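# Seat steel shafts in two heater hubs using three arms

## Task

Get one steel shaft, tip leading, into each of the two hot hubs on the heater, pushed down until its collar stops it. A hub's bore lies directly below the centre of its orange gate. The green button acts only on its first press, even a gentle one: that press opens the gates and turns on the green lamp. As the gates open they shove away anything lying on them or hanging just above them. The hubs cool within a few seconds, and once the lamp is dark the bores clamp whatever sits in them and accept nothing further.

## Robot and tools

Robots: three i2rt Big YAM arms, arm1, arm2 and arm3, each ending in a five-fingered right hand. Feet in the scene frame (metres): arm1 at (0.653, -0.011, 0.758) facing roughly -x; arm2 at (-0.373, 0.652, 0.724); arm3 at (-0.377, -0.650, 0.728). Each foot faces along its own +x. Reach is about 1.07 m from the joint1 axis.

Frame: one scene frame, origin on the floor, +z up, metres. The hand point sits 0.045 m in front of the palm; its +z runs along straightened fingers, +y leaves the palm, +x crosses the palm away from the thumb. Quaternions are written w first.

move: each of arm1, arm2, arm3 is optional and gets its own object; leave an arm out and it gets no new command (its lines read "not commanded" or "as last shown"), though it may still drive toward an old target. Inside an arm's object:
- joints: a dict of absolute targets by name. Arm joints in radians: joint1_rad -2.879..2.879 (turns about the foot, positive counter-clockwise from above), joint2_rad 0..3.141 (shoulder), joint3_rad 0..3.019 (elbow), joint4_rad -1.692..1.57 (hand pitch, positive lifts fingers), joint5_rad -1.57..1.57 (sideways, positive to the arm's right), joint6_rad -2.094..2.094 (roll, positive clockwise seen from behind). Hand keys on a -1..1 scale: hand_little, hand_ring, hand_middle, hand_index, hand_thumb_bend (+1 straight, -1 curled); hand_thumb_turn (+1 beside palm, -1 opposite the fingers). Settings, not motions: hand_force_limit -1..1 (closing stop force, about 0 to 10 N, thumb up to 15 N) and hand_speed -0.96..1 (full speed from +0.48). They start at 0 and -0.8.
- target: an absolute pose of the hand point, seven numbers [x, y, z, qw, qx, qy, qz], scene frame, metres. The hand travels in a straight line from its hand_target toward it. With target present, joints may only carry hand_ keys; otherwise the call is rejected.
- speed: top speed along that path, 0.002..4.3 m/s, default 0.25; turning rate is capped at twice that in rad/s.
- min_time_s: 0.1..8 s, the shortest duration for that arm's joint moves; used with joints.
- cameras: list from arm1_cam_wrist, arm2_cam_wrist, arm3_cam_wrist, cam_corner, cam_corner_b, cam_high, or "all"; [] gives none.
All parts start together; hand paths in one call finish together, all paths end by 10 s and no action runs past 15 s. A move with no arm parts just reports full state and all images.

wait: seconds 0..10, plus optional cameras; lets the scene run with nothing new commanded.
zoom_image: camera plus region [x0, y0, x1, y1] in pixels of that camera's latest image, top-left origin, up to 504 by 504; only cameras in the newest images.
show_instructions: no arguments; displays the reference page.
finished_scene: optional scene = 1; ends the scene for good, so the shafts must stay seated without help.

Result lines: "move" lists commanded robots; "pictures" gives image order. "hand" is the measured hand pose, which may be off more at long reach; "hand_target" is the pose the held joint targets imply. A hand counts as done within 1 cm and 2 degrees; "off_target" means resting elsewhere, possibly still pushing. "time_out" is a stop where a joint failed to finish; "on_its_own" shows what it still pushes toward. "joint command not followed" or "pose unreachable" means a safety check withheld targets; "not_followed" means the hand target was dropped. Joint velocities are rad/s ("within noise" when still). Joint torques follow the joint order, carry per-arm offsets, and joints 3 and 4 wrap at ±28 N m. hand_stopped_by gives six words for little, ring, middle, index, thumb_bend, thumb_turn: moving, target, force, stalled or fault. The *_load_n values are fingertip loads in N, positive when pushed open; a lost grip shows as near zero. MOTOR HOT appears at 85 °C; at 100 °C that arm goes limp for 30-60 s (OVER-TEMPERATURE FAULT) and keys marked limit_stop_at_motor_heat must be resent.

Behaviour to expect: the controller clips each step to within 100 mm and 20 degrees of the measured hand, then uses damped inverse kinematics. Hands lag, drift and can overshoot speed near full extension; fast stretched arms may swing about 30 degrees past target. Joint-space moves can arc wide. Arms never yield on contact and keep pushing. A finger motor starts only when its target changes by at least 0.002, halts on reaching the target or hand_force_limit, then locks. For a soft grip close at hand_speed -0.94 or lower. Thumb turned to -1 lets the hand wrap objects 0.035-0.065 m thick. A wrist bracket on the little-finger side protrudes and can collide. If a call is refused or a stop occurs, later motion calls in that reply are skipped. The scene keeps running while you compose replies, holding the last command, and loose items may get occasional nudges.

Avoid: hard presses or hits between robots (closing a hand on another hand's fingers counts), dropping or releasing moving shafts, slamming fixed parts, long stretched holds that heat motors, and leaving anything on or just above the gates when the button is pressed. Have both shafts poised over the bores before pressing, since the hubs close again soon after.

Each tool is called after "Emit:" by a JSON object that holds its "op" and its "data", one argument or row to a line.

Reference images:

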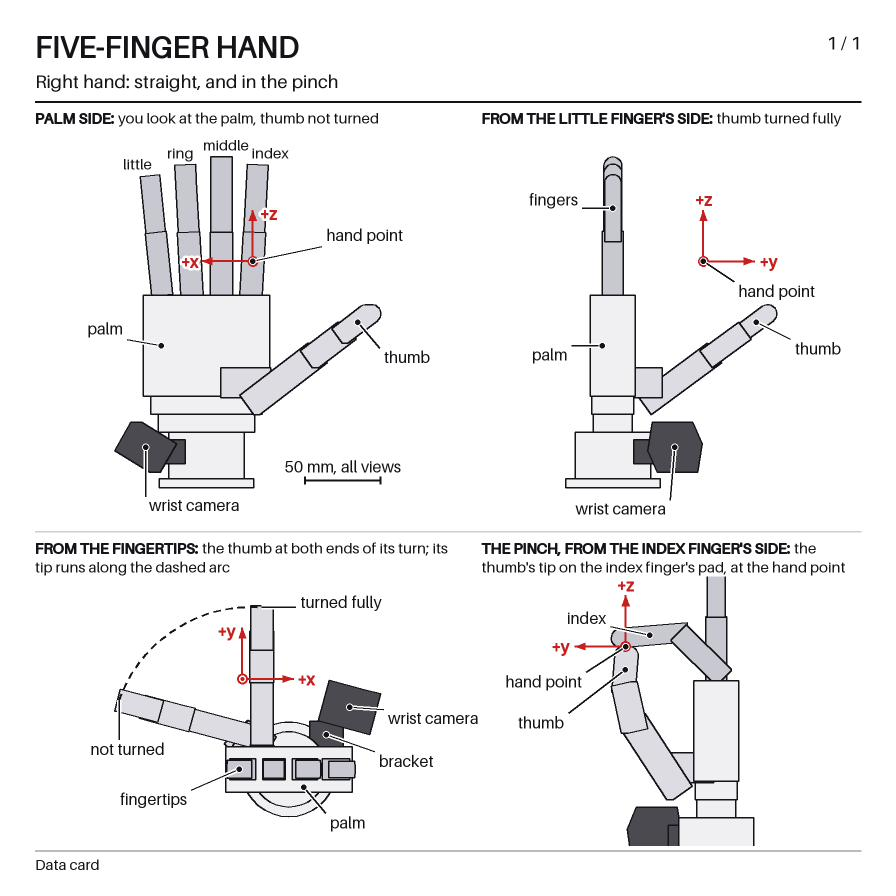

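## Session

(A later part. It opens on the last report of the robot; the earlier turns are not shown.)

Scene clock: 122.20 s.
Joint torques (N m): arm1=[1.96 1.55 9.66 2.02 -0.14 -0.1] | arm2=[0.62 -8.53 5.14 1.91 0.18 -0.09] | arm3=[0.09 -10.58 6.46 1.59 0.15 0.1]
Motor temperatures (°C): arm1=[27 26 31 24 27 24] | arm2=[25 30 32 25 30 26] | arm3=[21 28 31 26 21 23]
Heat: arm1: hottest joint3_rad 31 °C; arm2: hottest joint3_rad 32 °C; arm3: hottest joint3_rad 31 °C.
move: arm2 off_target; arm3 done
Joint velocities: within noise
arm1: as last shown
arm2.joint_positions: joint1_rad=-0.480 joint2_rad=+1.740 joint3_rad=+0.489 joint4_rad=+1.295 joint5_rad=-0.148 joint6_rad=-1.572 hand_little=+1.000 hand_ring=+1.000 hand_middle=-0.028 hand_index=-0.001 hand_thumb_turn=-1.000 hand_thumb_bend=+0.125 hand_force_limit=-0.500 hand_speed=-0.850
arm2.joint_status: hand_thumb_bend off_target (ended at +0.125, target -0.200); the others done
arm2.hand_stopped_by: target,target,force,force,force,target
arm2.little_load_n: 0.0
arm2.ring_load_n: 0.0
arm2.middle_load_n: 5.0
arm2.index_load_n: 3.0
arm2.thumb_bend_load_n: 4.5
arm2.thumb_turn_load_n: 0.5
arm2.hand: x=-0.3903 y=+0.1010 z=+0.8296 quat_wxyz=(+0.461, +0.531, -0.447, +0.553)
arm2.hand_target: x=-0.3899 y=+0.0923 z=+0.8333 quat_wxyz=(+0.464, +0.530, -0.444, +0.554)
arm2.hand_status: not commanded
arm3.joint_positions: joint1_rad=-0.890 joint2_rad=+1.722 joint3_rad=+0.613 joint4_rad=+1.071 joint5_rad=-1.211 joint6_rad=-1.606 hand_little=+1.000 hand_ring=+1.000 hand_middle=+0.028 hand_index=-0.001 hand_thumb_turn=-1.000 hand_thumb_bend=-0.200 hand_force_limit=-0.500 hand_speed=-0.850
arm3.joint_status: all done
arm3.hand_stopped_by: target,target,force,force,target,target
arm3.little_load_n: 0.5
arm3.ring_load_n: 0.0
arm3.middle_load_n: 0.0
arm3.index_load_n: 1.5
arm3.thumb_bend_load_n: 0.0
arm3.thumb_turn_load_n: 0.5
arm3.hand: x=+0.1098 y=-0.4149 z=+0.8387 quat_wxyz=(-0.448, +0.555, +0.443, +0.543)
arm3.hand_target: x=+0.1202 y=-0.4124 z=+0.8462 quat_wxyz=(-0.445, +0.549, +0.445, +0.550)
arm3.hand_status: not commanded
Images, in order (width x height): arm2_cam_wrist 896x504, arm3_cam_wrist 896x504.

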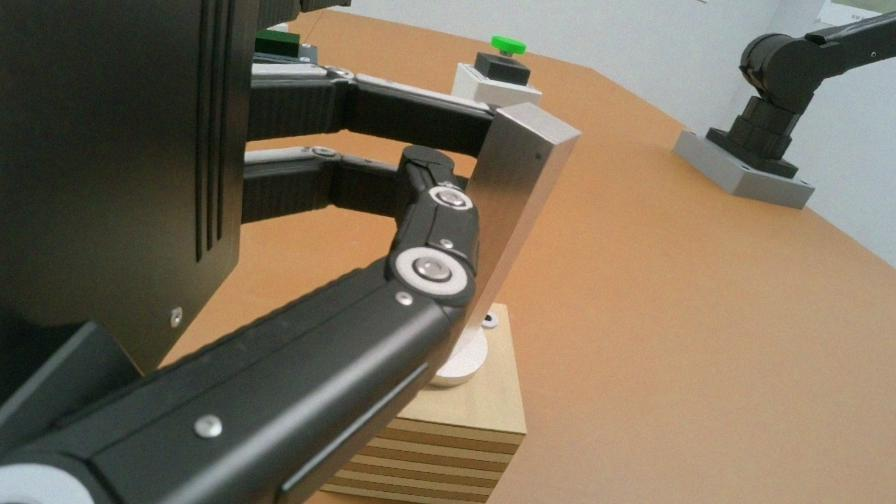

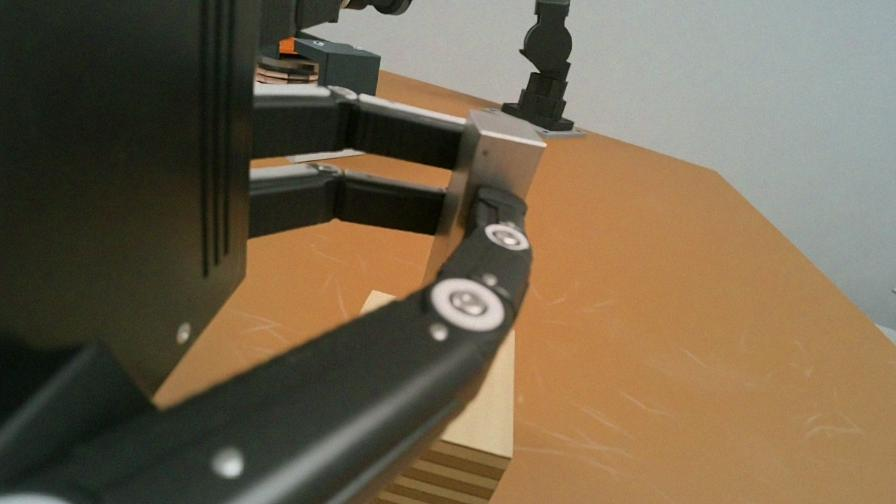

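Emit:
{"op": "move", "data": {
  "arm3": {"joints": {"hand_speed": 0.0, "hand_index": 0.3, "hand_middle": 0.3, "hand_thumb_bend": 0.5}}
}}

Emit:
{"op": "move", "data": {
  "arm3": {"target": [0.119, -0.437, 0.846, -0.445, 0.5495, 0.445, 0.5495], "speed": 0.08}
}}

Emit:
{"op": "move", "data": {
  "arm3": {"target": [0.1251, -0.4083, 0.846, -0.445, 0.5495, 0.445, 0.5495], "speed": 0.08},
  "cameras": ["arm2_cam_wrist", "arm3_cam_wrist"]
}}

Emit:
{"op": "move", "data": {
  "arm3": {"joints": {"hand_speed": -0.5, "hand_thumb_bend": 0.15, "hand_index": 0.15, "hand_middle": 0.15}},
  "cameras": ["arm2_cam_wrist"]
}}

Scene clock: 123.63 s.
Joint torques (N m): arm1=[1.96 1.67 9.65 2.02 -0.14 -0.1] | arm2=[0.5 -8.47 5.19 1.99 0.18 -0.04] | arm3=[0.21 -10.81 6.65 1.52 0 0.11]
Motor temperatures (°C): arm1=[27 26 31 24 27 24] | arm2=[25 31 32 25 30 26] | arm3=[21 28 31 26 21 23]
Heat: arm1: hottest joint3_rad 31 °C; arm2: hottest joint3_rad 32 °C; arm3: hottest joint3_rad 31 °C.
move: arm3 done
Joint velocities: within noise
arm1.joint_positions: joint1_rad=-0.392 joint2_rad=+0.614 joint3_rad=+1.410 joint4_rad=-1.275 joint5_rad=-0.205 joint6_rad=-1.509 hand_little=+1.000 hand_ring=+1.000 hand_middle=+1.000 hand_index=+1.000 hand_thumb_turn=+1.000 hand_thumb_bend=+1.000 hand_force_limit=+0.000 hand_speed=-0.800
arm1.joint_status: not commanded
arm1.hand_stopped_by: target,target,target,target,target,target
arm1.little_load_n: 0.0
arm1.ring_load_n: 0.0
arm1.middle_load_n: 0.0
arm1.index_load_n: 0.0
arm1.thumb_bend_load_n: 0.0
arm1.thumb_turn_load_n: 0.0
arm1.hand: x=+0.4312 y=+0.1010 z=+1.2770 quat_wxyz=(-0.524, +0.141, +0.840, +0.000)
arm1.hand_target: x=+0.4325 y=+0.1004 z=+1.2875 quat_wxyz=(-0.534, +0.138, +0.834, +0.002)
arm1.hand_status: not commanded
arm2: as last shown
arm2.thumb_bend_load_n: 4.0
arm3.joint_positions: joint1_rad=-0.890 joint2_rad=+1.722 joint3_rad=+0.613 joint4_rad=+1.071 joint5_rad=-1.207 joint6_rad=-1.606 hand_little=+1.000 hand_ring=+1.000 hand_middle=+0.300 hand_index=+0.300 hand_thumb_turn=-1.000 hand_thumb_bend=+0.500 hand_force_limit=-0.500 hand_speed=+0.000
arm3.joint_status: all done
arm3.hand_stopped_by: target,target,target,target,target,target
arm3.little_load_n: 0.0
arm3.ring_load_n: 0.0
arm3.middle_load_n: 0.0
arm3.index_load_n: 0.0
arm3.thumb_bend_load_n: 0.0
arm3.thumb_turn_load_n: 0.5
arm3.hand: x=+0.1106 y=-0.4154 z=+0.8387 quat_wxyz=(-0.447, +0.556, +0.442, +0.544)
arm3.hand_target: x=+0.1202 y=-0.4124 z=+0.8462 quat_wxyz=(-0.445, +0.549, +0.445, +0.550)
arm3.hand_status: not commanded
pictures: none

Scene clock: 124.70 s.
Joint torques (N m): arm1=[1.96 1.61 9.63 2.03 -0.14 -0.1] | arm2=[0.56 -8.41 5.16 2.03 0.16 -0.08] | arm3=[-0.97 -11.11 5.48 1.68 -0.01 0.09]
Motor temperatures (°C): arm1=[27 26 31 24 27 24] | arm2=[25 31 32 25 30 26] | arm3=[21 28 31 26 21 23]
Heat: arm1: hottest joint3_rad 31 °C; arm2: hottest joint3_rad 32 °C; arm3: hottest joint3_rad 31 °C.
move: arm3 off_target
Joint velocities: within noise
arm1, arm2: as last shown
arm3.joint_positions: joint1_rad=-0.936 joint2_rad=+1.722 joint3_rad=+0.613 joint4_rad=+1.071 joint5_rad=-1.268 joint6_rad=-1.606 hand_little=+1.000 hand_ring=+1.000 hand_middle=+0.300 hand_index=+0.300 hand_thumb_turn=-1.000 hand_thumb_bend=+0.500 hand_force_limit=-0.500 hand_speed=+0.000
arm3.joint_status: not commanded
arm3.hand_stopped_by: target,target,target,target,target,target
arm3.little_load_n: 0.0
arm3.ring_load_n: 0.0
arm3.middle_load_n: 0.5
arm3.index_load_n: 0.0
arm3.thumb_bend_load_n: 0.0
arm3.thumb_turn_load_n: 0.0
arm3.hand: x=+0.1102 y=-0.4315 z=+0.8390 quat_wxyz=(-0.452, +0.552, +0.445, +0.541)
arm3.hand_target: x=+0.1189 y=-0.4371 z=+0.8461 quat_wxyz=(-0.445, +0.550, +0.445, +0.550)
arm3.hand_status: off_target (0.013 m and 1.3 deg from the pose sent, 0.024 m and 1.1 deg at the start)
pictures: none

Scene clock: 125.67 s.
Joint torques (N m): arm1=[1.96 1.61 9.65 2.02 -0.14 -0.09] | arm2=[0.67 -8.23 5.2 1.87 0.15 -0.04] | arm3=[0.15 -10.17 6.84 1.26 0.03 0.11]
Motor temperatures (°C): arm1=[27 26 31 24 27 24] | arm2=[25 31 32 25 30 26] | arm3=[21 28 31 26 21 23]
Heat: arm1: hottest joint3_rad 31 °C; arm2: hottest joint3_rad 32 °C; arm3: hottest joint3_rad 31 °C.
move: arm3 off_target
Joint velocities: within noise
arm1, arm2: as last shown
arm2.little_load_n: -0.5
arm2.thumb_bend_load_n: 4.5
arm3.joint_positions: joint1_rad=-0.889 joint2_rad=+1.727 joint3_rad=+0.620 joint4_rad=+1.071 joint5_rad=-1.199 joint6_rad=-1.606 hand_little=+1.000 hand_ring=+1.000 hand_middle=+0.300 hand_index=+0.300 hand_thumb_turn=-1.000 hand_thumb_bend=+0.500 hand_force_limit=-0.500 hand_speed=+0.000
arm3.joint_status: not commanded
arm3.hand_stopped_by: target,target,target,target,target,target
arm3.little_load_n: 0.0
arm3.ring_load_n: 0.0
arm3.middle_load_n: 0.0
arm3.index_load_n: 0.0
arm3.thumb_bend_load_n: 0.0
arm3.thumb_turn_load_n: 0.5
arm3.hand: x=+0.1140 y=-0.4152 z=+0.8382 quat_wxyz=(-0.445, +0.557, +0.440, +0.545)
arm3.hand_target: x=+0.1245 y=-0.4084 z=+0.8462 quat_wxyz=(-0.445, +0.549, +0.445, +0.549)
arm3.hand_status: off_target (0.015 m and 1.1 deg from the pose sent, 0.029 m and 1.3 deg at the start)
Images, in order (width x height): arm2_cam_wrist 896x504, arm3_cam_wrist 896x504.

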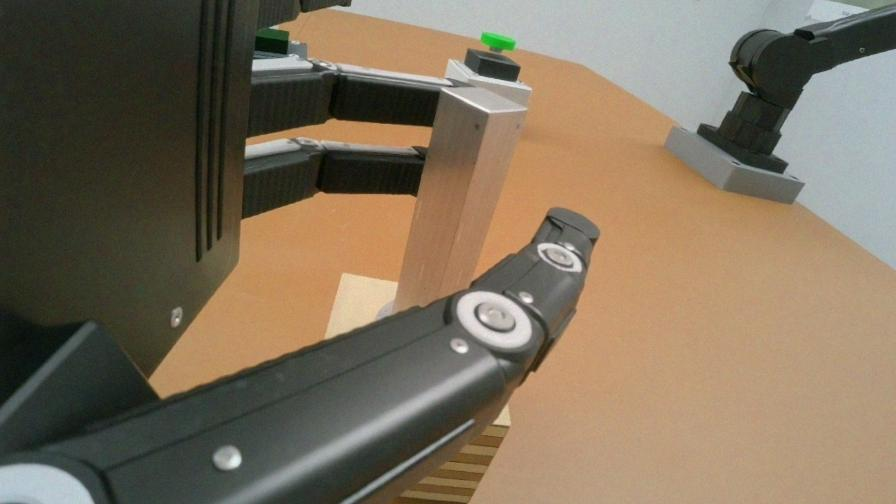

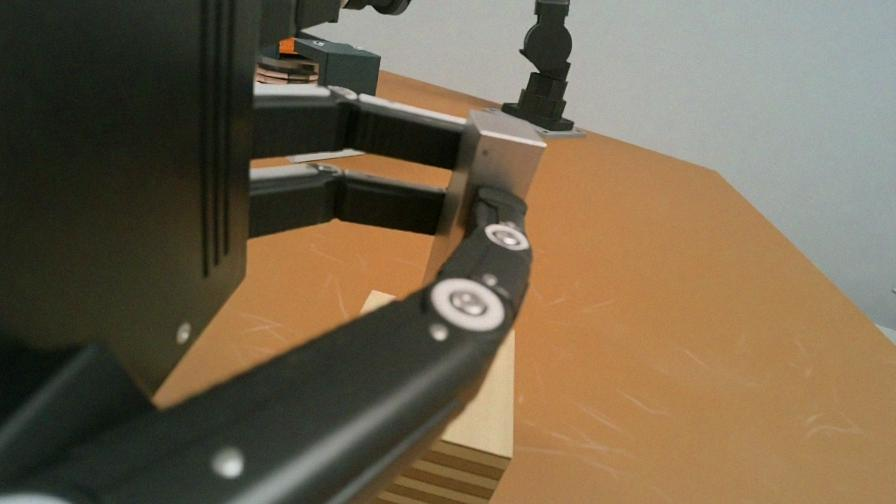

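Scene clock: 126.63 s.
Joint torques (N m): arm1=[1.9 1.61 9.63 2.02 -0.14 -0.1] | arm2=[0.5 -8.12 5.2 1.94 0.18 -0.07] | arm3=[0.85 -10.58 6.86 1.4 -0.04 0.12]
Motor temperatures (°C): arm1=[27 26 31 24 27 24] | arm2=[25 31 32 25 30 26] | arm3=[21 28 31 26 21 23]
Heat: arm1: hottest joint3_rad 31 °C; arm2: hottest joint3_rad 32 °C; arm3: hottest joint3_rad 31 °C.
move: arm3 done
Joint velocities: within noise
arm1, arm2: as last shown
arm2.little_load_n: 0.0
arm3.joint_positions: joint1_rad=-0.889 joint2_rad=+1.728 joint3_rad=+0.620 joint4_rad=+1.071 joint5_rad=-1.199 joint6_rad=-1.606 hand_little=+1.000 hand_ring=+1.000 hand_middle=+0.167 hand_index=+0.150 hand_thumb_turn=-1.000 hand_thumb_bend=+0.150 hand_force_limit=-0.500 hand_speed=-0.500
arm3.joint_status: all done
arm3.hand_stopped_by: target,target,force,target,target,target
arm3.little_load_n: 0.0
arm3.ring_load_n: 0.0
arm3.middle_load_n: 0.0
arm3.index_load_n: 0.5
arm3.thumb_bend_load_n: 0.0
arm3.thumb_turn_load_n: 0.0
arm3.hand: x=+0.1140 y=-0.4152 z=+0.8380 quat_wxyz=(-0.445, +0.558, +0.440, +0.545)
arm3.hand_target: x=+0.1246 y=-0.4084 z=+0.8462 quat_wxyz=(-0.445, +0.550, +0.445, +0.549)
arm3.hand_status: not commanded
Images, in order (width x height): arm2_cam_wrist 896x504.

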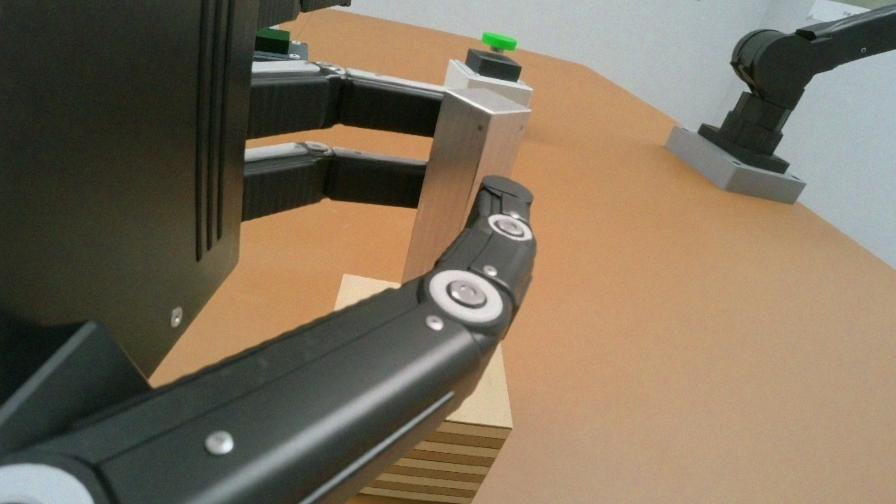

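Emit:
{"op": "move", "data": {
  "arm3": {"joints": {"hand_speed": -0.85, "hand_force_limit": -0.6, "hand_index": -0.1, "hand_middle": -0.1}},
  "cameras": ["arm2_cam_wrist"]
}}

Scene clock: 127.67 s.
Joint torques (N m): arm1=[1.96 1.55 9.65 2.03 -0.14 -0.1] | arm2=[1.14 -8.23 5.07 2 0.14 -0.04] | arm3=[0.32 -10.7 6.99 1.43 0.1 0.14]
Motor temperatures (°C): arm1=[27 26 31 24 27 24] | arm2=[25 31 32 25 30 26] | arm3=[21 28 31 26 21 23]
Heat: arm1: hottest joint3_rad 31 °C; arm2: hottest joint3_rad 32 °C; arm3: hottest joint3_rad 31 °C.
move: arm3 off_target
Joint velocities: within noise
arm1, arm2: as last shown
arm3.joint_positions: joint1_rad=-0.886 joint2_rad=+1.728 joint3_rad=+0.620 joint4_rad=+1.071 joint5_rad=-1.201 joint6_rad=-1.606 hand_little=+1.000 hand_ring=+1.000 hand_middle=+0.058 hand_index=+0.055 hand_thumb_turn=-1.000 hand_thumb_bend=+0.150 hand_force_limit=-0.600 hand_speed=-0.850
arm3.joint_status: hand_middle off_target (ended at +0.058, target -0.100); hand_index off_target (ended at +0.055, target -0.100); the others done
arm3.hand_stopped_by: target,target,force,force,target,target
arm3.little_load_n: 0.0
arm3.ring_load_n: 0.0
arm3.middle_load_n: 3.0
arm3.index_load_n: 2.0
arm3.thumb_bend_load_n: 1.5
arm3.thumb_turn_load_n: 0.0
arm3.hand: x=+0.1128 y=-0.4135 z=+0.8380 quat_wxyz=(-0.447, +0.556, +0.442, +0.544)
arm3.hand_target: x=+0.1247 y=-0.4086 z=+0.8463 quat_wxyz=(-0.445, +0.550, +0.445, +0.550)
arm3.hand_status: not commanded
Images, in order (width x height): arm2_cam_wrist 896x504.

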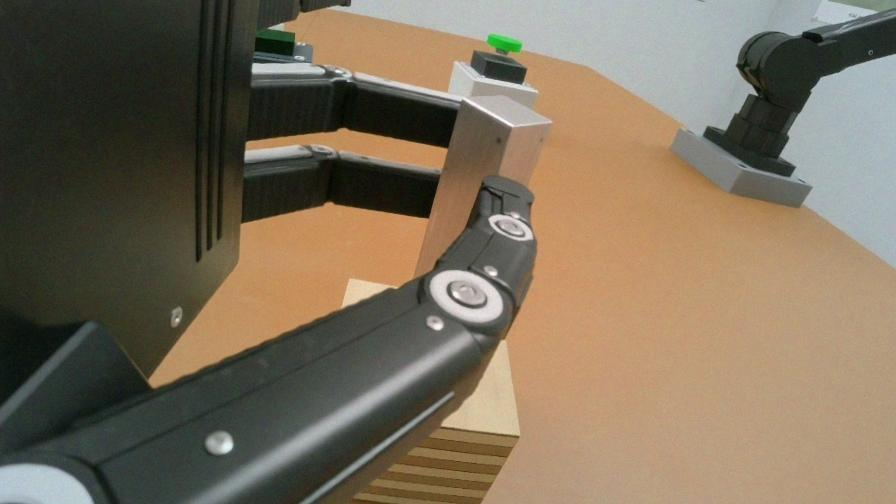

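Emit:
{"op": "move", "data": {
  "arm3": {"joints": {"hand_speed": -0.88, "hand_force_limit": -0.4, "hand_thumb_bend": -0.2}},
  "cameras": ["arm2_cam_wrist"]
}}

Emit:
{"op": "zoom_image", "data": {
  "camera": "arm2_cam_wrist",
  "region": [380, 60, 640, 320]
}}

Scene clock: 129.53 s.
Joint torques (N m): arm1=[1.9 1.61 9.63 2.02 -0.14 -0.1] | arm2=[0.85 -8.18 5.11 1.91 0.18 -0.05] | arm3=[0.26 -10.7 6.98 1.39 0.11 0.14]
Motor temperatures (°C): arm1=[27 26 31 24 27 24] | arm2=[25 31 32 25 30 26] | arm3=[21 28 31 26 21 23]
Heat: arm1: hottest joint3_rad 31 °C; arm2: hottest joint3_rad 32 °C; arm3: hottest joint3_rad 31 °C.
move: arm3 off_target
Joint velocities: within noise
arm1, arm2: as last shown
arm2.thumb_bend_load_n: 4.0
arm2.thumb_turn_load_n: 0.0
arm3.joint_positions: joint1_rad=-0.885 joint2_rad=+1.729 joint3_rad=+0.620 joint4_rad=+1.071 joint5_rad=-1.200 joint6_rad=-1.604 hand_little=+1.000 hand_ring=+1.000 hand_middle=+0.058 hand_index=+0.055 hand_thumb_turn=-1.000 hand_thumb_bend=-0.053 hand_force_limit=-0.400 hand_speed=-0.880
arm3.joint_status: hand_thumb_bend off_target (ended at -0.053, target -0.200); the others done
arm3.hand_stopped_by: target,target,force,force,force,target
arm3.little_load_n: 0.0
arm3.ring_load_n: 0.0
arm3.middle_load_n: 1.0
arm3.index_load_n: 5.5
arm3.thumb_bend_load_n: 4.5
arm3.thumb_turn_load_n: 0.5
arm3.hand: x=+0.1128 y=-0.4132 z=+0.8375 quat_wxyz=(-0.447, +0.557, +0.441, +0.543)
arm3.hand_target: x=+0.1246 y=-0.4085 z=+0.8461 quat_wxyz=(-0.445, +0.550, +0.445, +0.549)
arm3.hand_status: not commanded
Images, in order (width x height): arm2_cam_wrist 896x504.

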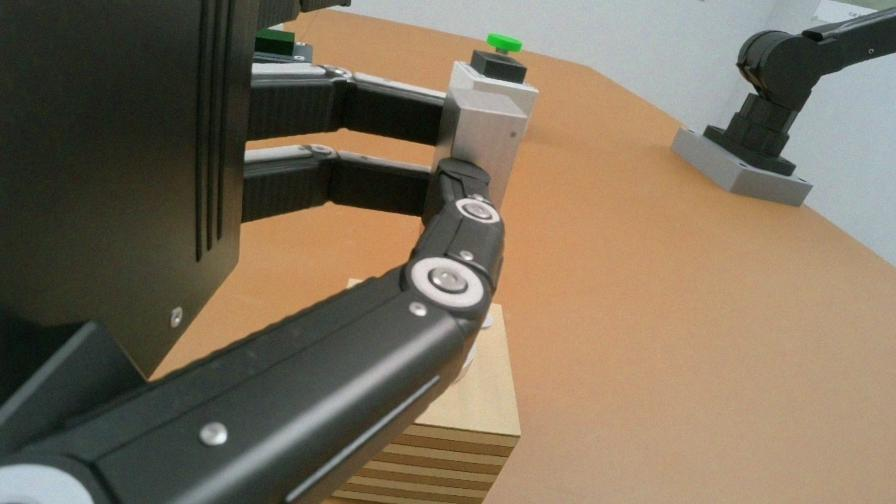

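Scaled by 1.938 from the camera's image (finer frame: 1280x720).

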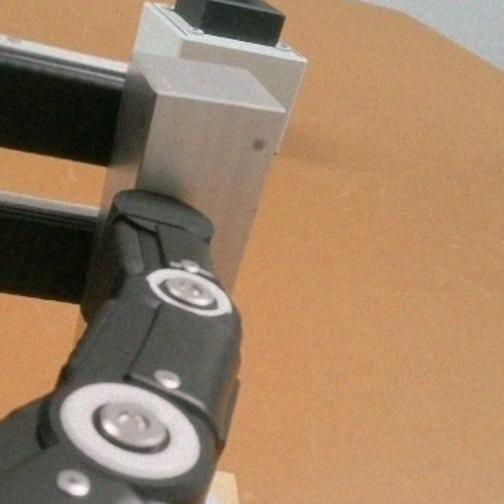

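Emit:
{"op": "move", "data": {
  "arm2": {"joints": {"hand_speed": -0.88, "hand_force_limit": -0.1, "hand_thumb_bend": -0.25, "hand_index": -0.3, "hand_middle": -0.25}},
  "arm3": {"joints": {"hand_speed": -0.88, "hand_force_limit": -0.1, "hand_thumb_bend": -0.4, "hand_middle": -0.3, "hand_index": -0.2}},
  "cameras": ["arm2_cam_wrist", "arm3_cam_wrist"]
}}

Scene clock: 130.93 s.
Joint torques (N m): arm1=[1.96 1.61 9.63 2.02 -0.13 -0.09] | arm2=[0.91 -8.18 5.26 1.98 0.16 -0.06] | arm3=[0.44 -11.16 6.79 1.25 0.1 0.11]
Motor temperatures (°C): arm1=[27 26 31 24 27 24] | arm2=[25 31 32 25 30 26] | arm3=[21 28 31 26 21 23]
Heat: arm1: hottest joint3_rad 31 °C; arm2: hottest joint3_rad 32 °C; arm3: hottest joint3_rad 31 °C.
move: arm2 off_target; arm3 off_target
Joint velocities: within noise
arm1: as last shown
arm2.joint_positions: joint1_rad=-0.480 joint2_rad=+1.740 joint3_rad=+0.489 joint4_rad=+1.295 joint5_rad=-0.148 joint6_rad=-1.572 hand_little=+1.000 hand_ring=+1.000 hand_middle=-0.028 hand_index=-0.010 hand_thumb_turn=-1.000 hand_thumb_bend=+0.107 hand_force_limit=-0.100 hand_speed=-0.880
arm2.joint_status: hand_middle off_target (ended at -0.028, target -0.250); hand_index off_target (ended at -0.010, target -0.300); hand_thumb_bend off_target (ended at +0.107, target -0.250); the others done
arm2.hand_stopped_by: target,target,force,force,force,target
arm2.little_load_n: 0.0
arm2.ring_load_n: 0.0
arm2.middle_load_n: 5.5
arm2.index_load_n: 6.0
arm2.thumb_bend_load_n: 6.5
arm2.thumb_turn_load_n: 0.5
arm2.hand: x=-0.3903 y=+0.1010 z=+0.8294 quat_wxyz=(+0.461, +0.531, -0.447, +0.553)
arm2.hand_target: x=-0.3899 y=+0.0923 z=+0.8331 quat_wxyz=(+0.464, +0.530, -0.444, +0.553)
arm2.hand_status: not commanded
arm3.joint_positions: joint1_rad=-0.885 joint2_rad=+1.729 joint3_rad=+0.621 joint4_rad=+1.071 joint5_rad=-1.200 joint6_rad=-1.603 hand_little=+1.000 hand_ring=+1.000 hand_middle=+0.050 hand_index=+0.055 hand_thumb_turn=-1.000 hand_thumb_bend=-0.060 hand_force_limit=-0.100 hand_speed=-0.880
arm3.joint_status: hand_middle off_target (ended at +0.050, target -0.300); hand_index off_target (ended at +0.055, target -0.200); hand_thumb_bend off_target (ended at -0.060, target -0.400); the others done
arm3.hand_stopped_by: target,target,force,force,force,target
arm3.little_load_n: 0.0
arm3.ring_load_n: 0.0
arm3.middle_load_n: 5.0
arm3.index_load_n: 5.0
arm3.thumb_bend_load_n: 6.5
arm3.thumb_turn_load_n: 0.5
arm3.hand: x=+0.1131 y=-0.4132 z=+0.8376 quat_wxyz=(-0.447, +0.557, +0.441, +0.543)
arm3.hand_target: x=+0.1245 y=-0.4085 z=+0.8462 quat_wxyz=(-0.445, +0.550, +0.445, +0.550)
arm3.hand_status: not commanded
Images, in order (width x height): arm2_cam_wrist 896x504, arm3_cam_wrist 896x504.

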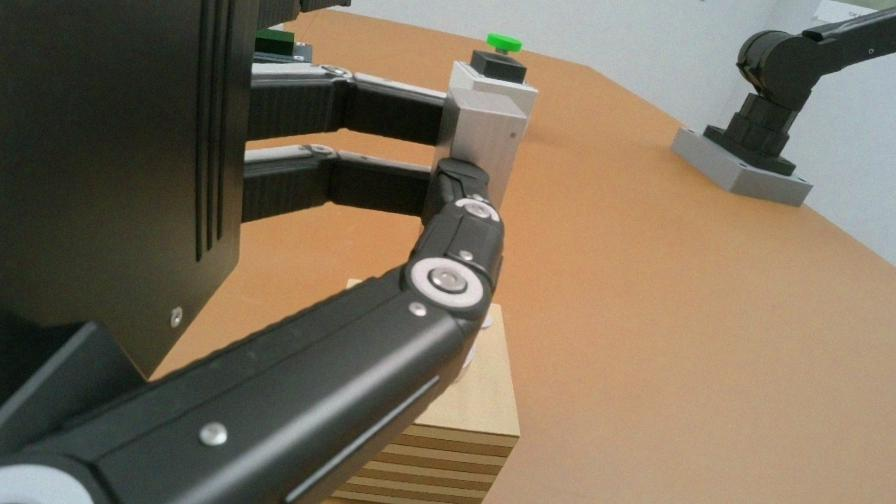

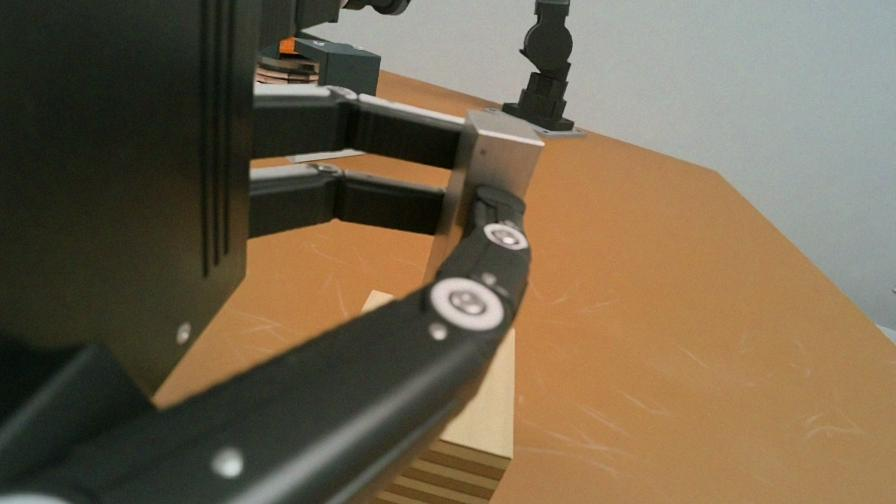

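Emit:
{"op": "move", "data": {
  "arm2": {"joints": {"hand_speed": -0.88, "hand_force_limit": 0.3, "hand_thumb_bend": -0.5, "hand_index": -0.4, "hand_middle": -0.4}},
  "arm3": {"joints": {"hand_speed": -0.88, "hand_force_limit": 0.3, "hand_thumb_bend": -0.5, "hand_middle": -0.4, "hand_index": -0.4}}
}}

Emit:
{"op": "move", "data": {
  "arm2": {"target": [-0.390, 0.0923, 0.873, 0.4643, 0.5298, -0.4445, 0.5534], "speed": 0.05},
  "arm3": {"target": [0.1245, -0.4085, 0.886, -0.445, 0.5495, 0.445, 0.5495], "speed": 0.05},
  "cameras": ["all"]
}}

Scene clock: 132.70 s.
Joint torques (N m): arm1=[2.02 1.55 9.66 2.02 -0.14 -0.1] | arm2=[0.5 -9 5.07 1.99 0.16 -0.06] | arm3=[0.03 -10.4 6.8 1.17 -0.01 0.13]
Motor temperatures (°C): arm1=[27 26 31 24 27 24] | arm2=[25 31 32 25 30 26] | arm3=[21 28 31 26 21 23]
Heat: arm1: hottest joint3_rad 31 °C; arm2: hottest joint3_rad 32 °C; arm3: hottest joint3_rad 31 °C.
move: arm2 off_target; arm3 off_target
Joint velocities: within noise
arm1: as last shown
arm2.joint_positions: joint1_rad=-0.480 joint2_rad=+1.742 joint3_rad=+0.491 joint4_rad=+1.295 joint5_rad=-0.148 joint6_rad=-1.572 hand_little=+1.000 hand_ring=+1.000 hand_middle=-0.037 hand_index=-0.018 hand_thumb_turn=-1.000 hand_thumb_bend=+0.091 hand_force_limit=+0.300 hand_speed=-0.880
arm2.joint_status: hand_middle off_target (ended at -0.037, target -0.400); hand_index off_target (ended at -0.018, target -0.400); hand_thumb_bend off_target (ended at +0.091, target -0.500); the others done
arm2.hand_stopped_by: target,target,force,force,force,target
arm2.little_load_n: 0.0
arm2.ring_load_n: 0.0
arm2.middle_load_n: 7.5
arm2.index_load_n: 7.5
arm2.thumb_bend_load_n: 9.5
arm2.thumb_turn_load_n: 0.0
arm2.hand: x=-0.3903 y=+0.1005 z=+0.8294 quat_wxyz=(+0.461, +0.531, -0.447, +0.553)
arm2.hand_target: x=-0.3899 y=+0.0923 z=+0.8332 quat_wxyz=(+0.464, +0.530, -0.444, +0.553)
arm2.hand_status: not commanded
arm3.joint_positions: joint1_rad=-0.885 joint2_rad=+1.729 joint3_rad=+0.621 joint4_rad=+1.071 joint5_rad=-1.200 joint6_rad=-1.603 hand_little=+1.000 hand_ring=+1.000 hand_middle=+0.041 hand_index=+0.047 hand_thumb_turn=-1.000 hand_thumb_bend=-0.066 hand_force_limit=+0.300 hand_speed=-0.880
arm3.joint_status: hand_middle off_target (ended at +0.041, target -0.400); hand_index off_target (ended at +0.047, target -0.400); hand_thumb_bend off_target (ended at -0.066, target -0.500); the others done
arm3.hand_stopped_by: target,target,force,force,force,target
arm3.little_load_n: 0.0
arm3.ring_load_n: 0.0
arm3.middle_load_n: 8.5
arm3.index_load_n: 8.0
arm3.thumb_bend_load_n: 9.5
arm3.thumb_turn_load_n: 1.0
arm3.hand: x=+0.1129 y=-0.4129 z=+0.8376 quat_wxyz=(-0.448, +0.557, +0.441, +0.543)
arm3.hand_target: x=+0.1245 y=-0.4086 z=+0.8462 quat_wxyz=(-0.445, +0.550, +0.445, +0.549)
arm3.hand_status: not commanded
pictures: none

Scene clock: 134.00 s.
Joint torques (N m): arm1=[1.9 1.67 9.65 2.02 -0.14 -0.09] | arm2=[0.73 -10.87 5.87 2.33 0.22 -0.09] | arm3=[0.62 -13.22 7.95 1.48 -0.19 0.08]
Motor temperatures (°C): arm1=[27 26 31 24 27 24] | arm2=[25 31 32 25 30 26] | arm3=[21 28 31 26 21 23]
Heat: arm1: hottest joint3_rad 31 °C; arm2: hottest joint3_rad 32 °C; arm3: hottest joint3_rad 31 °C.
move: arm2 off_target; arm3 off_target
Joint velocities: within noise
arm1.joint_positions: joint1_rad=-0.392 joint2_rad=+0.614 joint3_rad=+1.410 joint4_rad=-1.275 joint5_rad=-0.205 joint6_rad=-1.509 hand_little=+1.000 hand_ring=+1.000 hand_middle=+1.000 hand_index=+1.000 hand_thumb_turn=+1.000 hand_thumb_bend=+1.000 hand_force_limit=+0.000 hand_speed=-0.800
arm1.joint_status: not commanded
arm1.hand_stopped_by: target,target,target,target,target,target
arm1.little_load_n: -0.5
arm1.ring_load_n: 0.0
arm1.middle_load_n: 0.0
arm1.index_load_n: 0.0
arm1.thumb_bend_load_n: 0.0
arm1.thumb_turn_load_n: 0.0
arm1.hand: x=+0.4312 y=+0.1010 z=+1.2770 quat_wxyz=(-0.524, +0.141, +0.840, +0.000)
arm1.hand_target: x=+0.4325 y=+0.1004 z=+1.2875 quat_wxyz=(-0.534, +0.138, +0.834, +0.002)
arm1.hand_status: not commanded
arm2.joint_positions: joint1_rad=-0.480 joint2_rad=+1.629 joint3_rad=+0.495 joint4_rad=+1.129 joint5_rad=-0.148 joint6_rad=-1.569 hand_little=+1.000 hand_ring=+1.000 hand_middle=-0.037 hand_index=-0.018 hand_thumb_turn=-1.000 hand_thumb_bend=+0.091 hand_force_limit=+0.300 hand_speed=-0.880
arm2.joint_status: not commanded
arm2.hand_stopped_by: target,target,force,force,force,target
arm2.little_load_n: 0.0
arm2.ring_load_n: 0.0
arm2.middle_load_n: 8.0
arm2.index_load_n: 11.5
arm2.thumb_bend_load_n: 9.0
arm2.thumb_turn_load_n: 3.5
arm2.hand: x=-0.3904 y=+0.1017 z=+0.8443 quat_wxyz=(+0.447, +0.542, -0.461, +0.542)
arm2.hand_target: x=-0.3900 y=+0.0931 z=+0.8728 quat_wxyz=(+0.464, +0.530, -0.445, +0.553)
arm2.hand_status: off_target (0.030 m and 3.4 deg from the pose sent, 0.044 m and 0.5 deg at the start)
arm3.joint_positions: joint1_rad=-0.883 joint2_rad=+1.644 joint3_rad=+0.624 joint4_rad=+0.936 joint5_rad=-1.194 joint6_rad=-1.597 hand_little=+1.000 hand_ring=+1.000 hand_middle=+0.041 hand_index=+0.047 hand_thumb_turn=-1.000 hand_thumb_bend=-0.066 hand_force_limit=+0.300 hand_speed=-0.880
arm3.joint_status: not commanded
arm3.hand_stopped_by: target,target,force,force,force,target
arm3.little_load_n: 0.0
arm3.ring_load_n: 0.0
arm3.middle_load_n: 8.0
arm3.index_load_n: 9.5
arm3.thumb_bend_load_n: 9.0
arm3.thumb_turn_load_n: 2.5
arm3.hand: x=+0.1099 y=-0.4135 z=+0.8536 quat_wxyz=(-0.456, +0.573, +0.430, +0.528)
arm3.hand_target: x=+0.1230 y=-0.4089 z=+0.8861 quat_wxyz=(-0.445, +0.549, +0.445, +0.550)
arm3.hand_status: off_target (0.036 m and 4.2 deg from the pose sent, 0.050 m and 1.2 deg at the start)
pictures: arm1_cam_wrist, arm2_cam_wrist, arm3_cam_wrist, cam_corner, cam_corner_b, cam_high
Images, in order (width x height): arm1_cam_wrist 896x504, arm2_cam_wrist 896x504, arm3_cam_wrist 896x504, cam_corner 896x504, cam_corner_b 896x504, cam_high 896x504.

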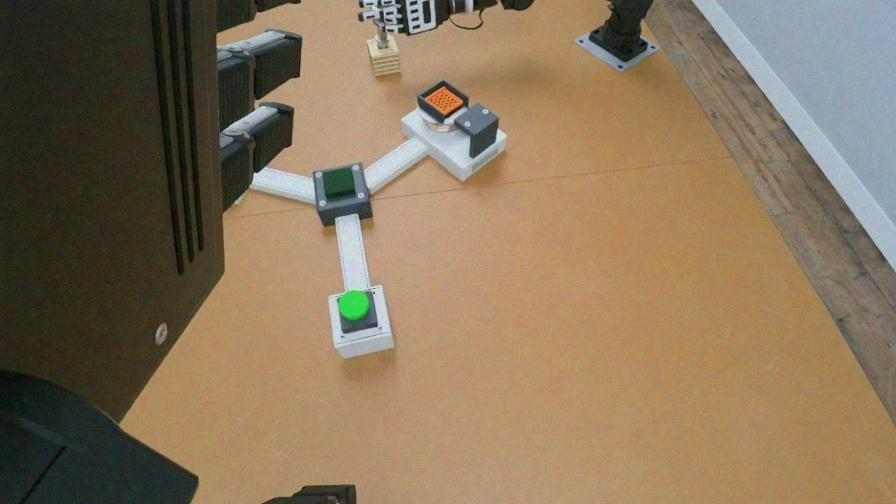

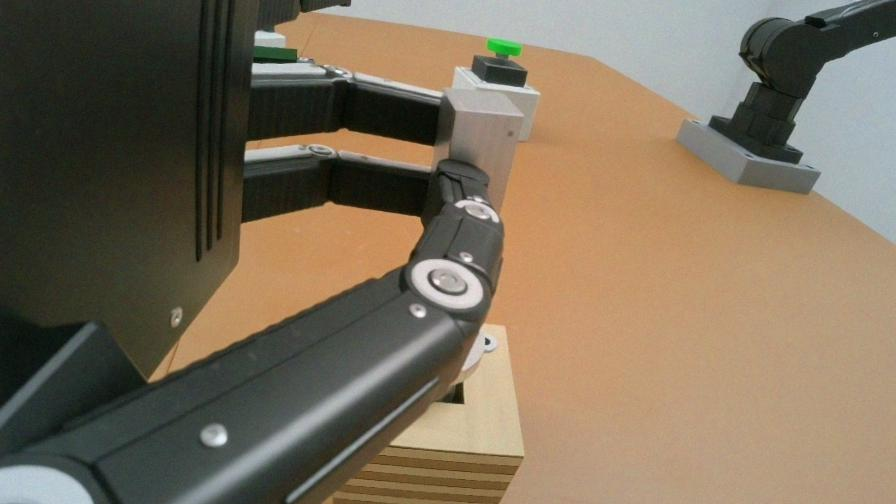

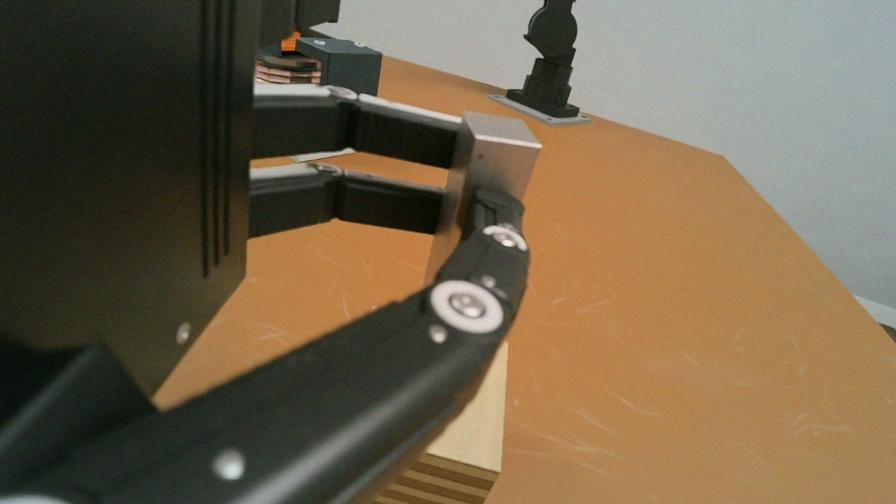

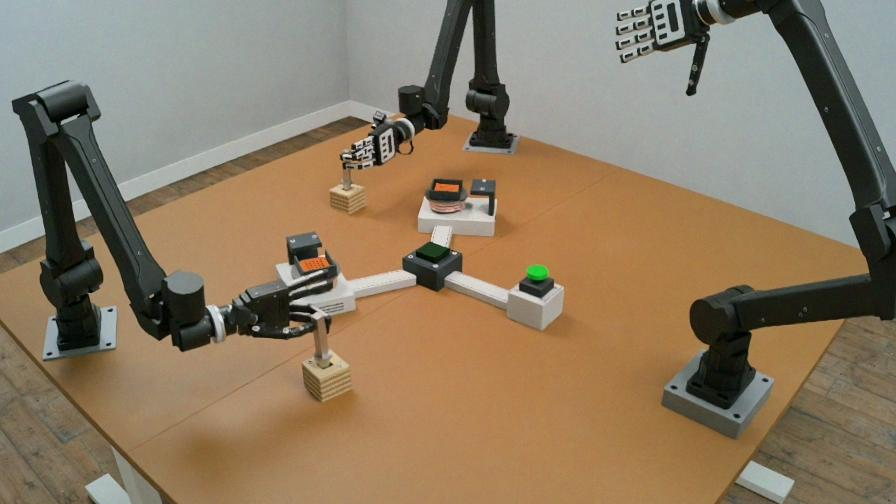

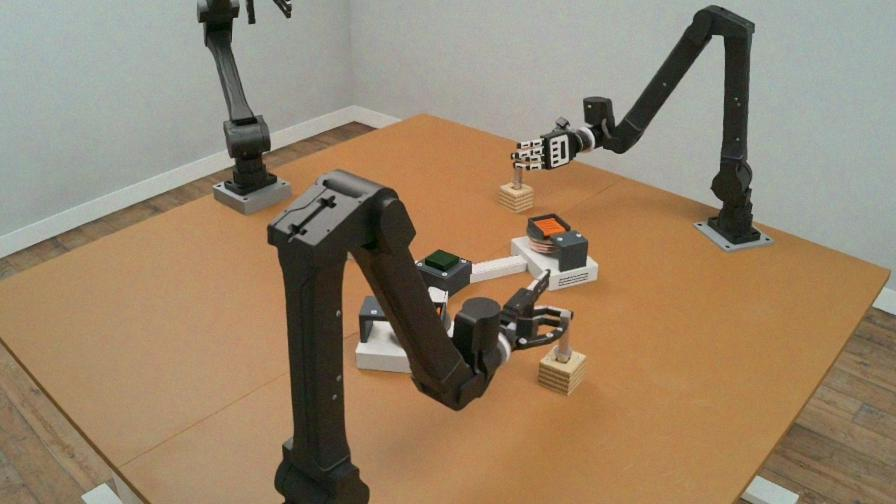

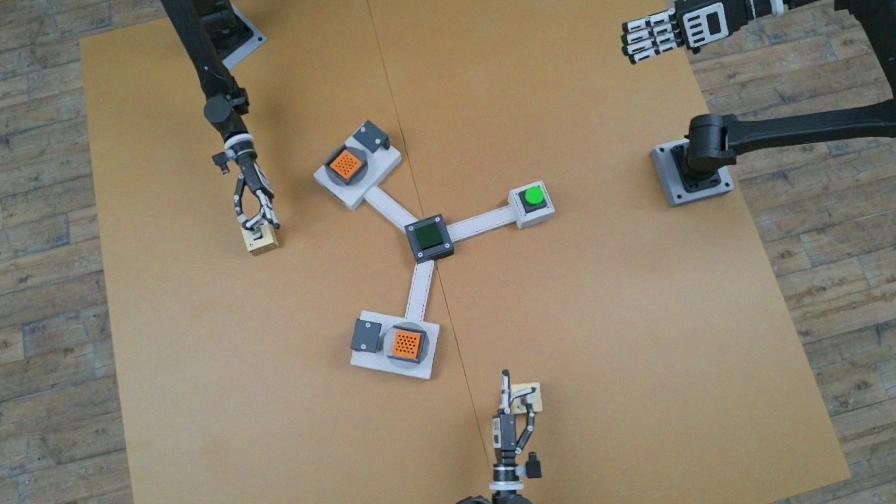

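Emit:
{"op": "move", "data": {
  "arm2": {"target": [-0.390, 0.094, 0.925, 0.4643, 0.5298, -0.4445, 0.5534], "speed": 0.06},
  "arm3": {"target": [0.1235, -0.4085, 0.935, -0.445, 0.5495, 0.445, 0.5495], "speed": 0.06},
  "cameras": ["arm2_cam_wrist", "arm3_cam_wrist", "cam_corner", "cam_corner_b"]
}}

Emit:
{"op": "zoom_image", "data": {
  "camera": "cam_corner",
  "region": [240, 240, 420, 420]
}}

Emit:
{"op": "zoom_image", "data": {
  "camera": "cam_corner",
  "region": [310, 90, 440, 220]
}}

Emit:
{"op": "zoom_image", "data": {
  "camera": "cam_corner_b",
  "region": [470, 270, 630, 410]
}}

Emit:
{"op": "zoom_image", "data": {
  "camera": "cam_corner_b",
  "region": [470, 100, 600, 230]
}}

Scene clock: 135.90 s.
Joint torques (N m): arm1=[1.96 1.61 9.65 2.02 -0.14 -0.09] | arm2=[1.44 -9.41 8.85 2.58 0.06 -0.11] | arm3=[-0.26 -12.57 10.61 1.61 -0.22 -0.1]
Motor temperatures (°C): arm1=[27 26 31 24 27 24] | arm2=[25 31 32 25 30 26] | arm3=[21 28 31 26 21 23]
Heat: arm1: hottest joint3_rad 31 °C; arm2: hottest joint3_rad 32 °C; arm3: hottest joint3_rad 31 °C.
move: arm2 off_target; arm3 off_target
Joint velocities: within noise
arm1: as last shown
arm1.little_load_n: 0.0
arm2.joint_positions: joint1_rad=-0.480 joint2_rad=+1.446 joint3_rad=+0.495 joint4_rad=+0.914 joint5_rad=-0.142 joint6_rad=-1.566 hand_little=+1.000 hand_ring=+1.000 hand_middle=-0.036 hand_index=-0.018 hand_thumb_turn=-1.000 hand_thumb_bend=+0.091 hand_force_limit=+0.300 hand_speed=-0.880
arm2.joint_status: not commanded
arm2.hand_stopped_by: target,target,force,force,force,target
arm2.little_load_n: 0.0
arm2.ring_load_n: 0.0
arm2.middle_load_n: 9.5
arm2.index_load_n: 5.0
arm2.thumb_bend_load_n: 7.0
arm2.thumb_turn_load_n: 0.0
arm2.hand: x=-0.3922 y=+0.1119 z=+0.8814 quat_wxyz=(+0.440, +0.548, -0.471, +0.534)
arm2.hand_target: x=-0.3900 y=+0.0966 z=+0.9252 quat_wxyz=(+0.464, +0.530, -0.445, +0.553)
arm2.hand_status: off_target (0.047 m and 5.2 deg from the pose sent, 0.081 m and 3.3 deg at the start)
arm3.joint_positions: joint1_rad=-0.883 joint2_rad=+1.504 joint3_rad=+0.634 joint4_rad=+0.765 joint5_rad=-1.194 joint6_rad=-1.587 hand_little=+1.000 hand_ring=+1.000 hand_middle=+0.042 hand_index=+0.047 hand_thumb_turn=-1.000 hand_thumb_bend=-0.066 hand_force_limit=+0.300 hand_speed=-0.880
arm3.joint_status: not commanded
arm3.hand_stopped_by: target,target,force,force,force,target
arm3.little_load_n: 0.0
arm3.ring_load_n: 0.0
arm3.middle_load_n: 10.0
arm3.index_load_n: 6.0
arm3.thumb_bend_load_n: 8.0
arm3.thumb_turn_load_n: 0.5
arm3.hand: x=+0.1028 y=-0.4150 z=+0.8922 quat_wxyz=(-0.462, +0.581, +0.423, +0.519)
arm3.hand_target: x=+0.1205 y=-0.4095 z=+0.9354 quat_wxyz=(-0.445, +0.549, +0.445, +0.550)
arm3.hand_status: off_target (0.048 m and 6.0 deg from the pose sent, 0.083 m and 4.2 deg at the start)
Images, in order (width x height): arm2_cam_wrist 896x504, arm3_cam_wrist 896x504, cam_corner 896x504, cam_corner_b 896x504.

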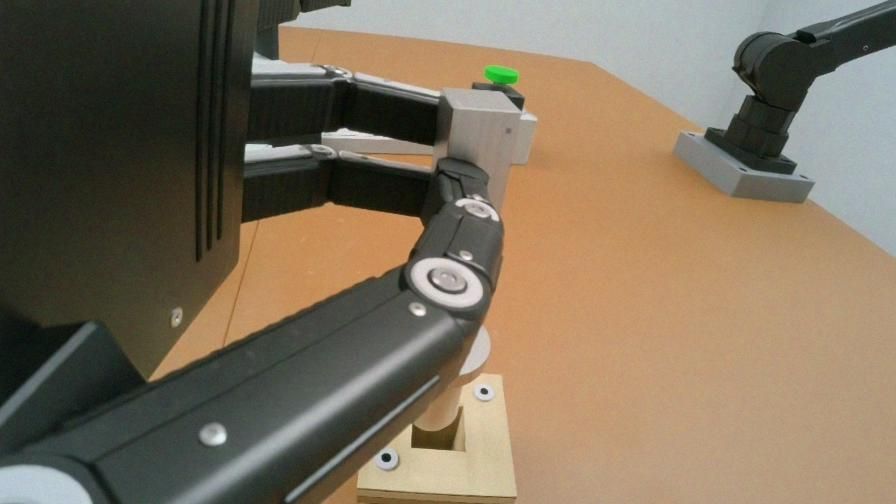

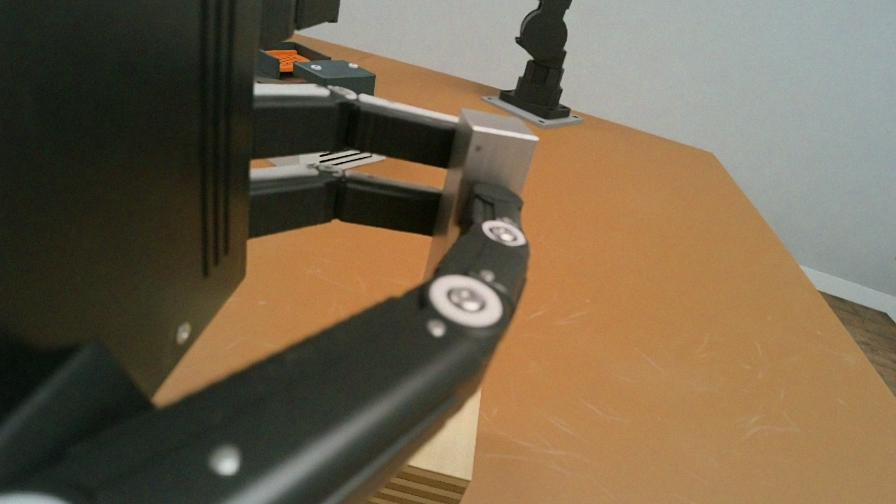

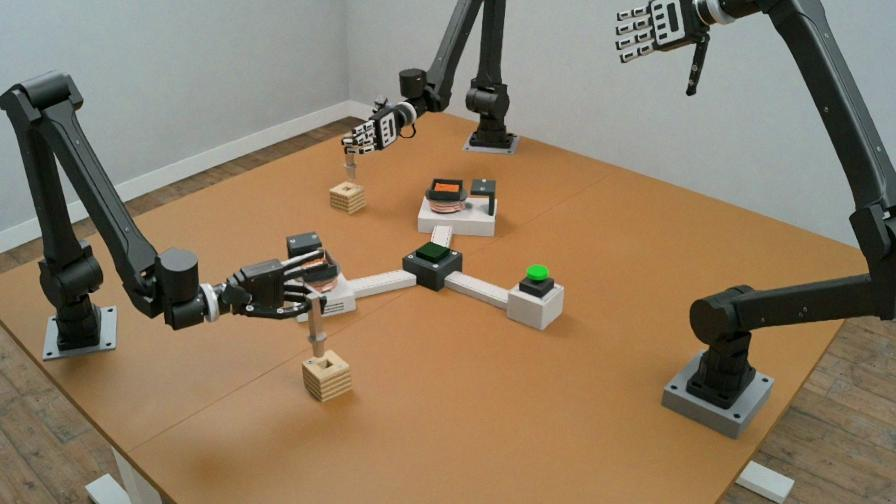

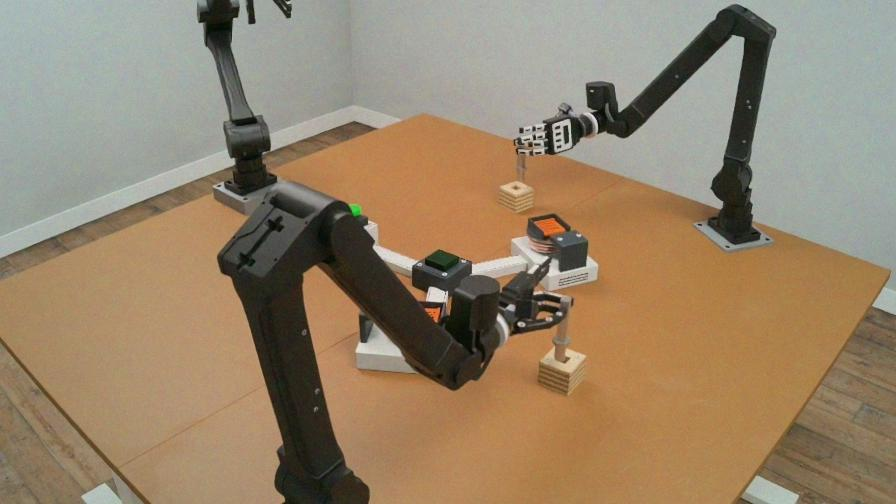

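Scaled by 2.800 from the camera's image (finer frame: 1280x720).

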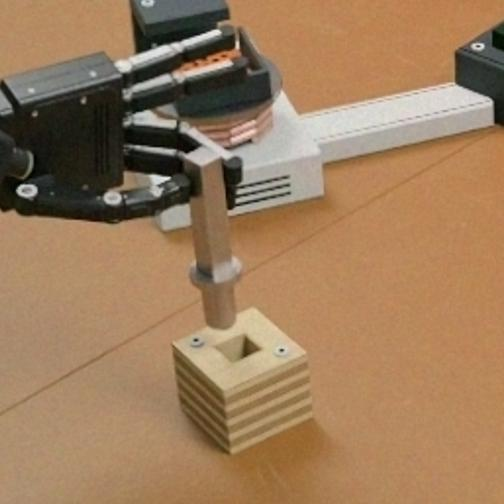

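Scaled by 3.877 from the camera's image (finer frame: 1280x720).

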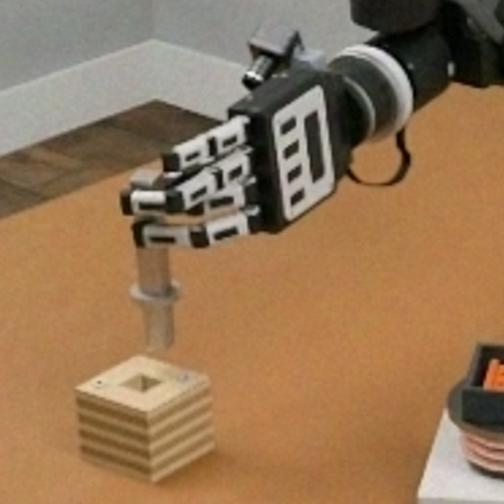

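Scaled by 3.150 from the camera's image (finer frame: 1280x720).

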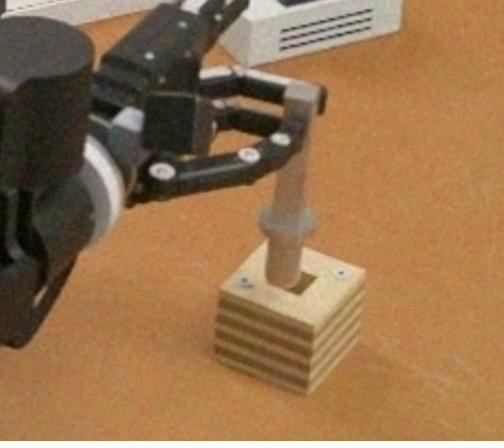

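Scaled by 3.877 from the camera's image (finer frame: 1280x720).

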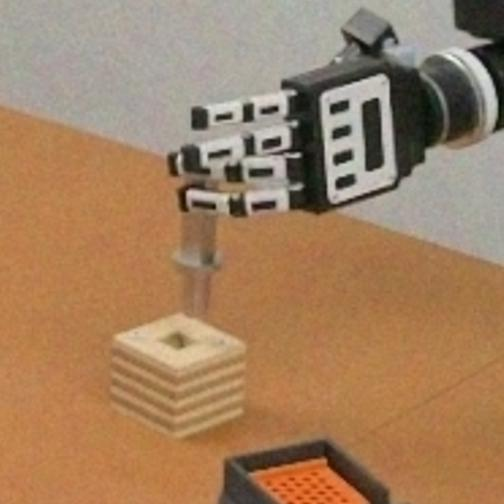

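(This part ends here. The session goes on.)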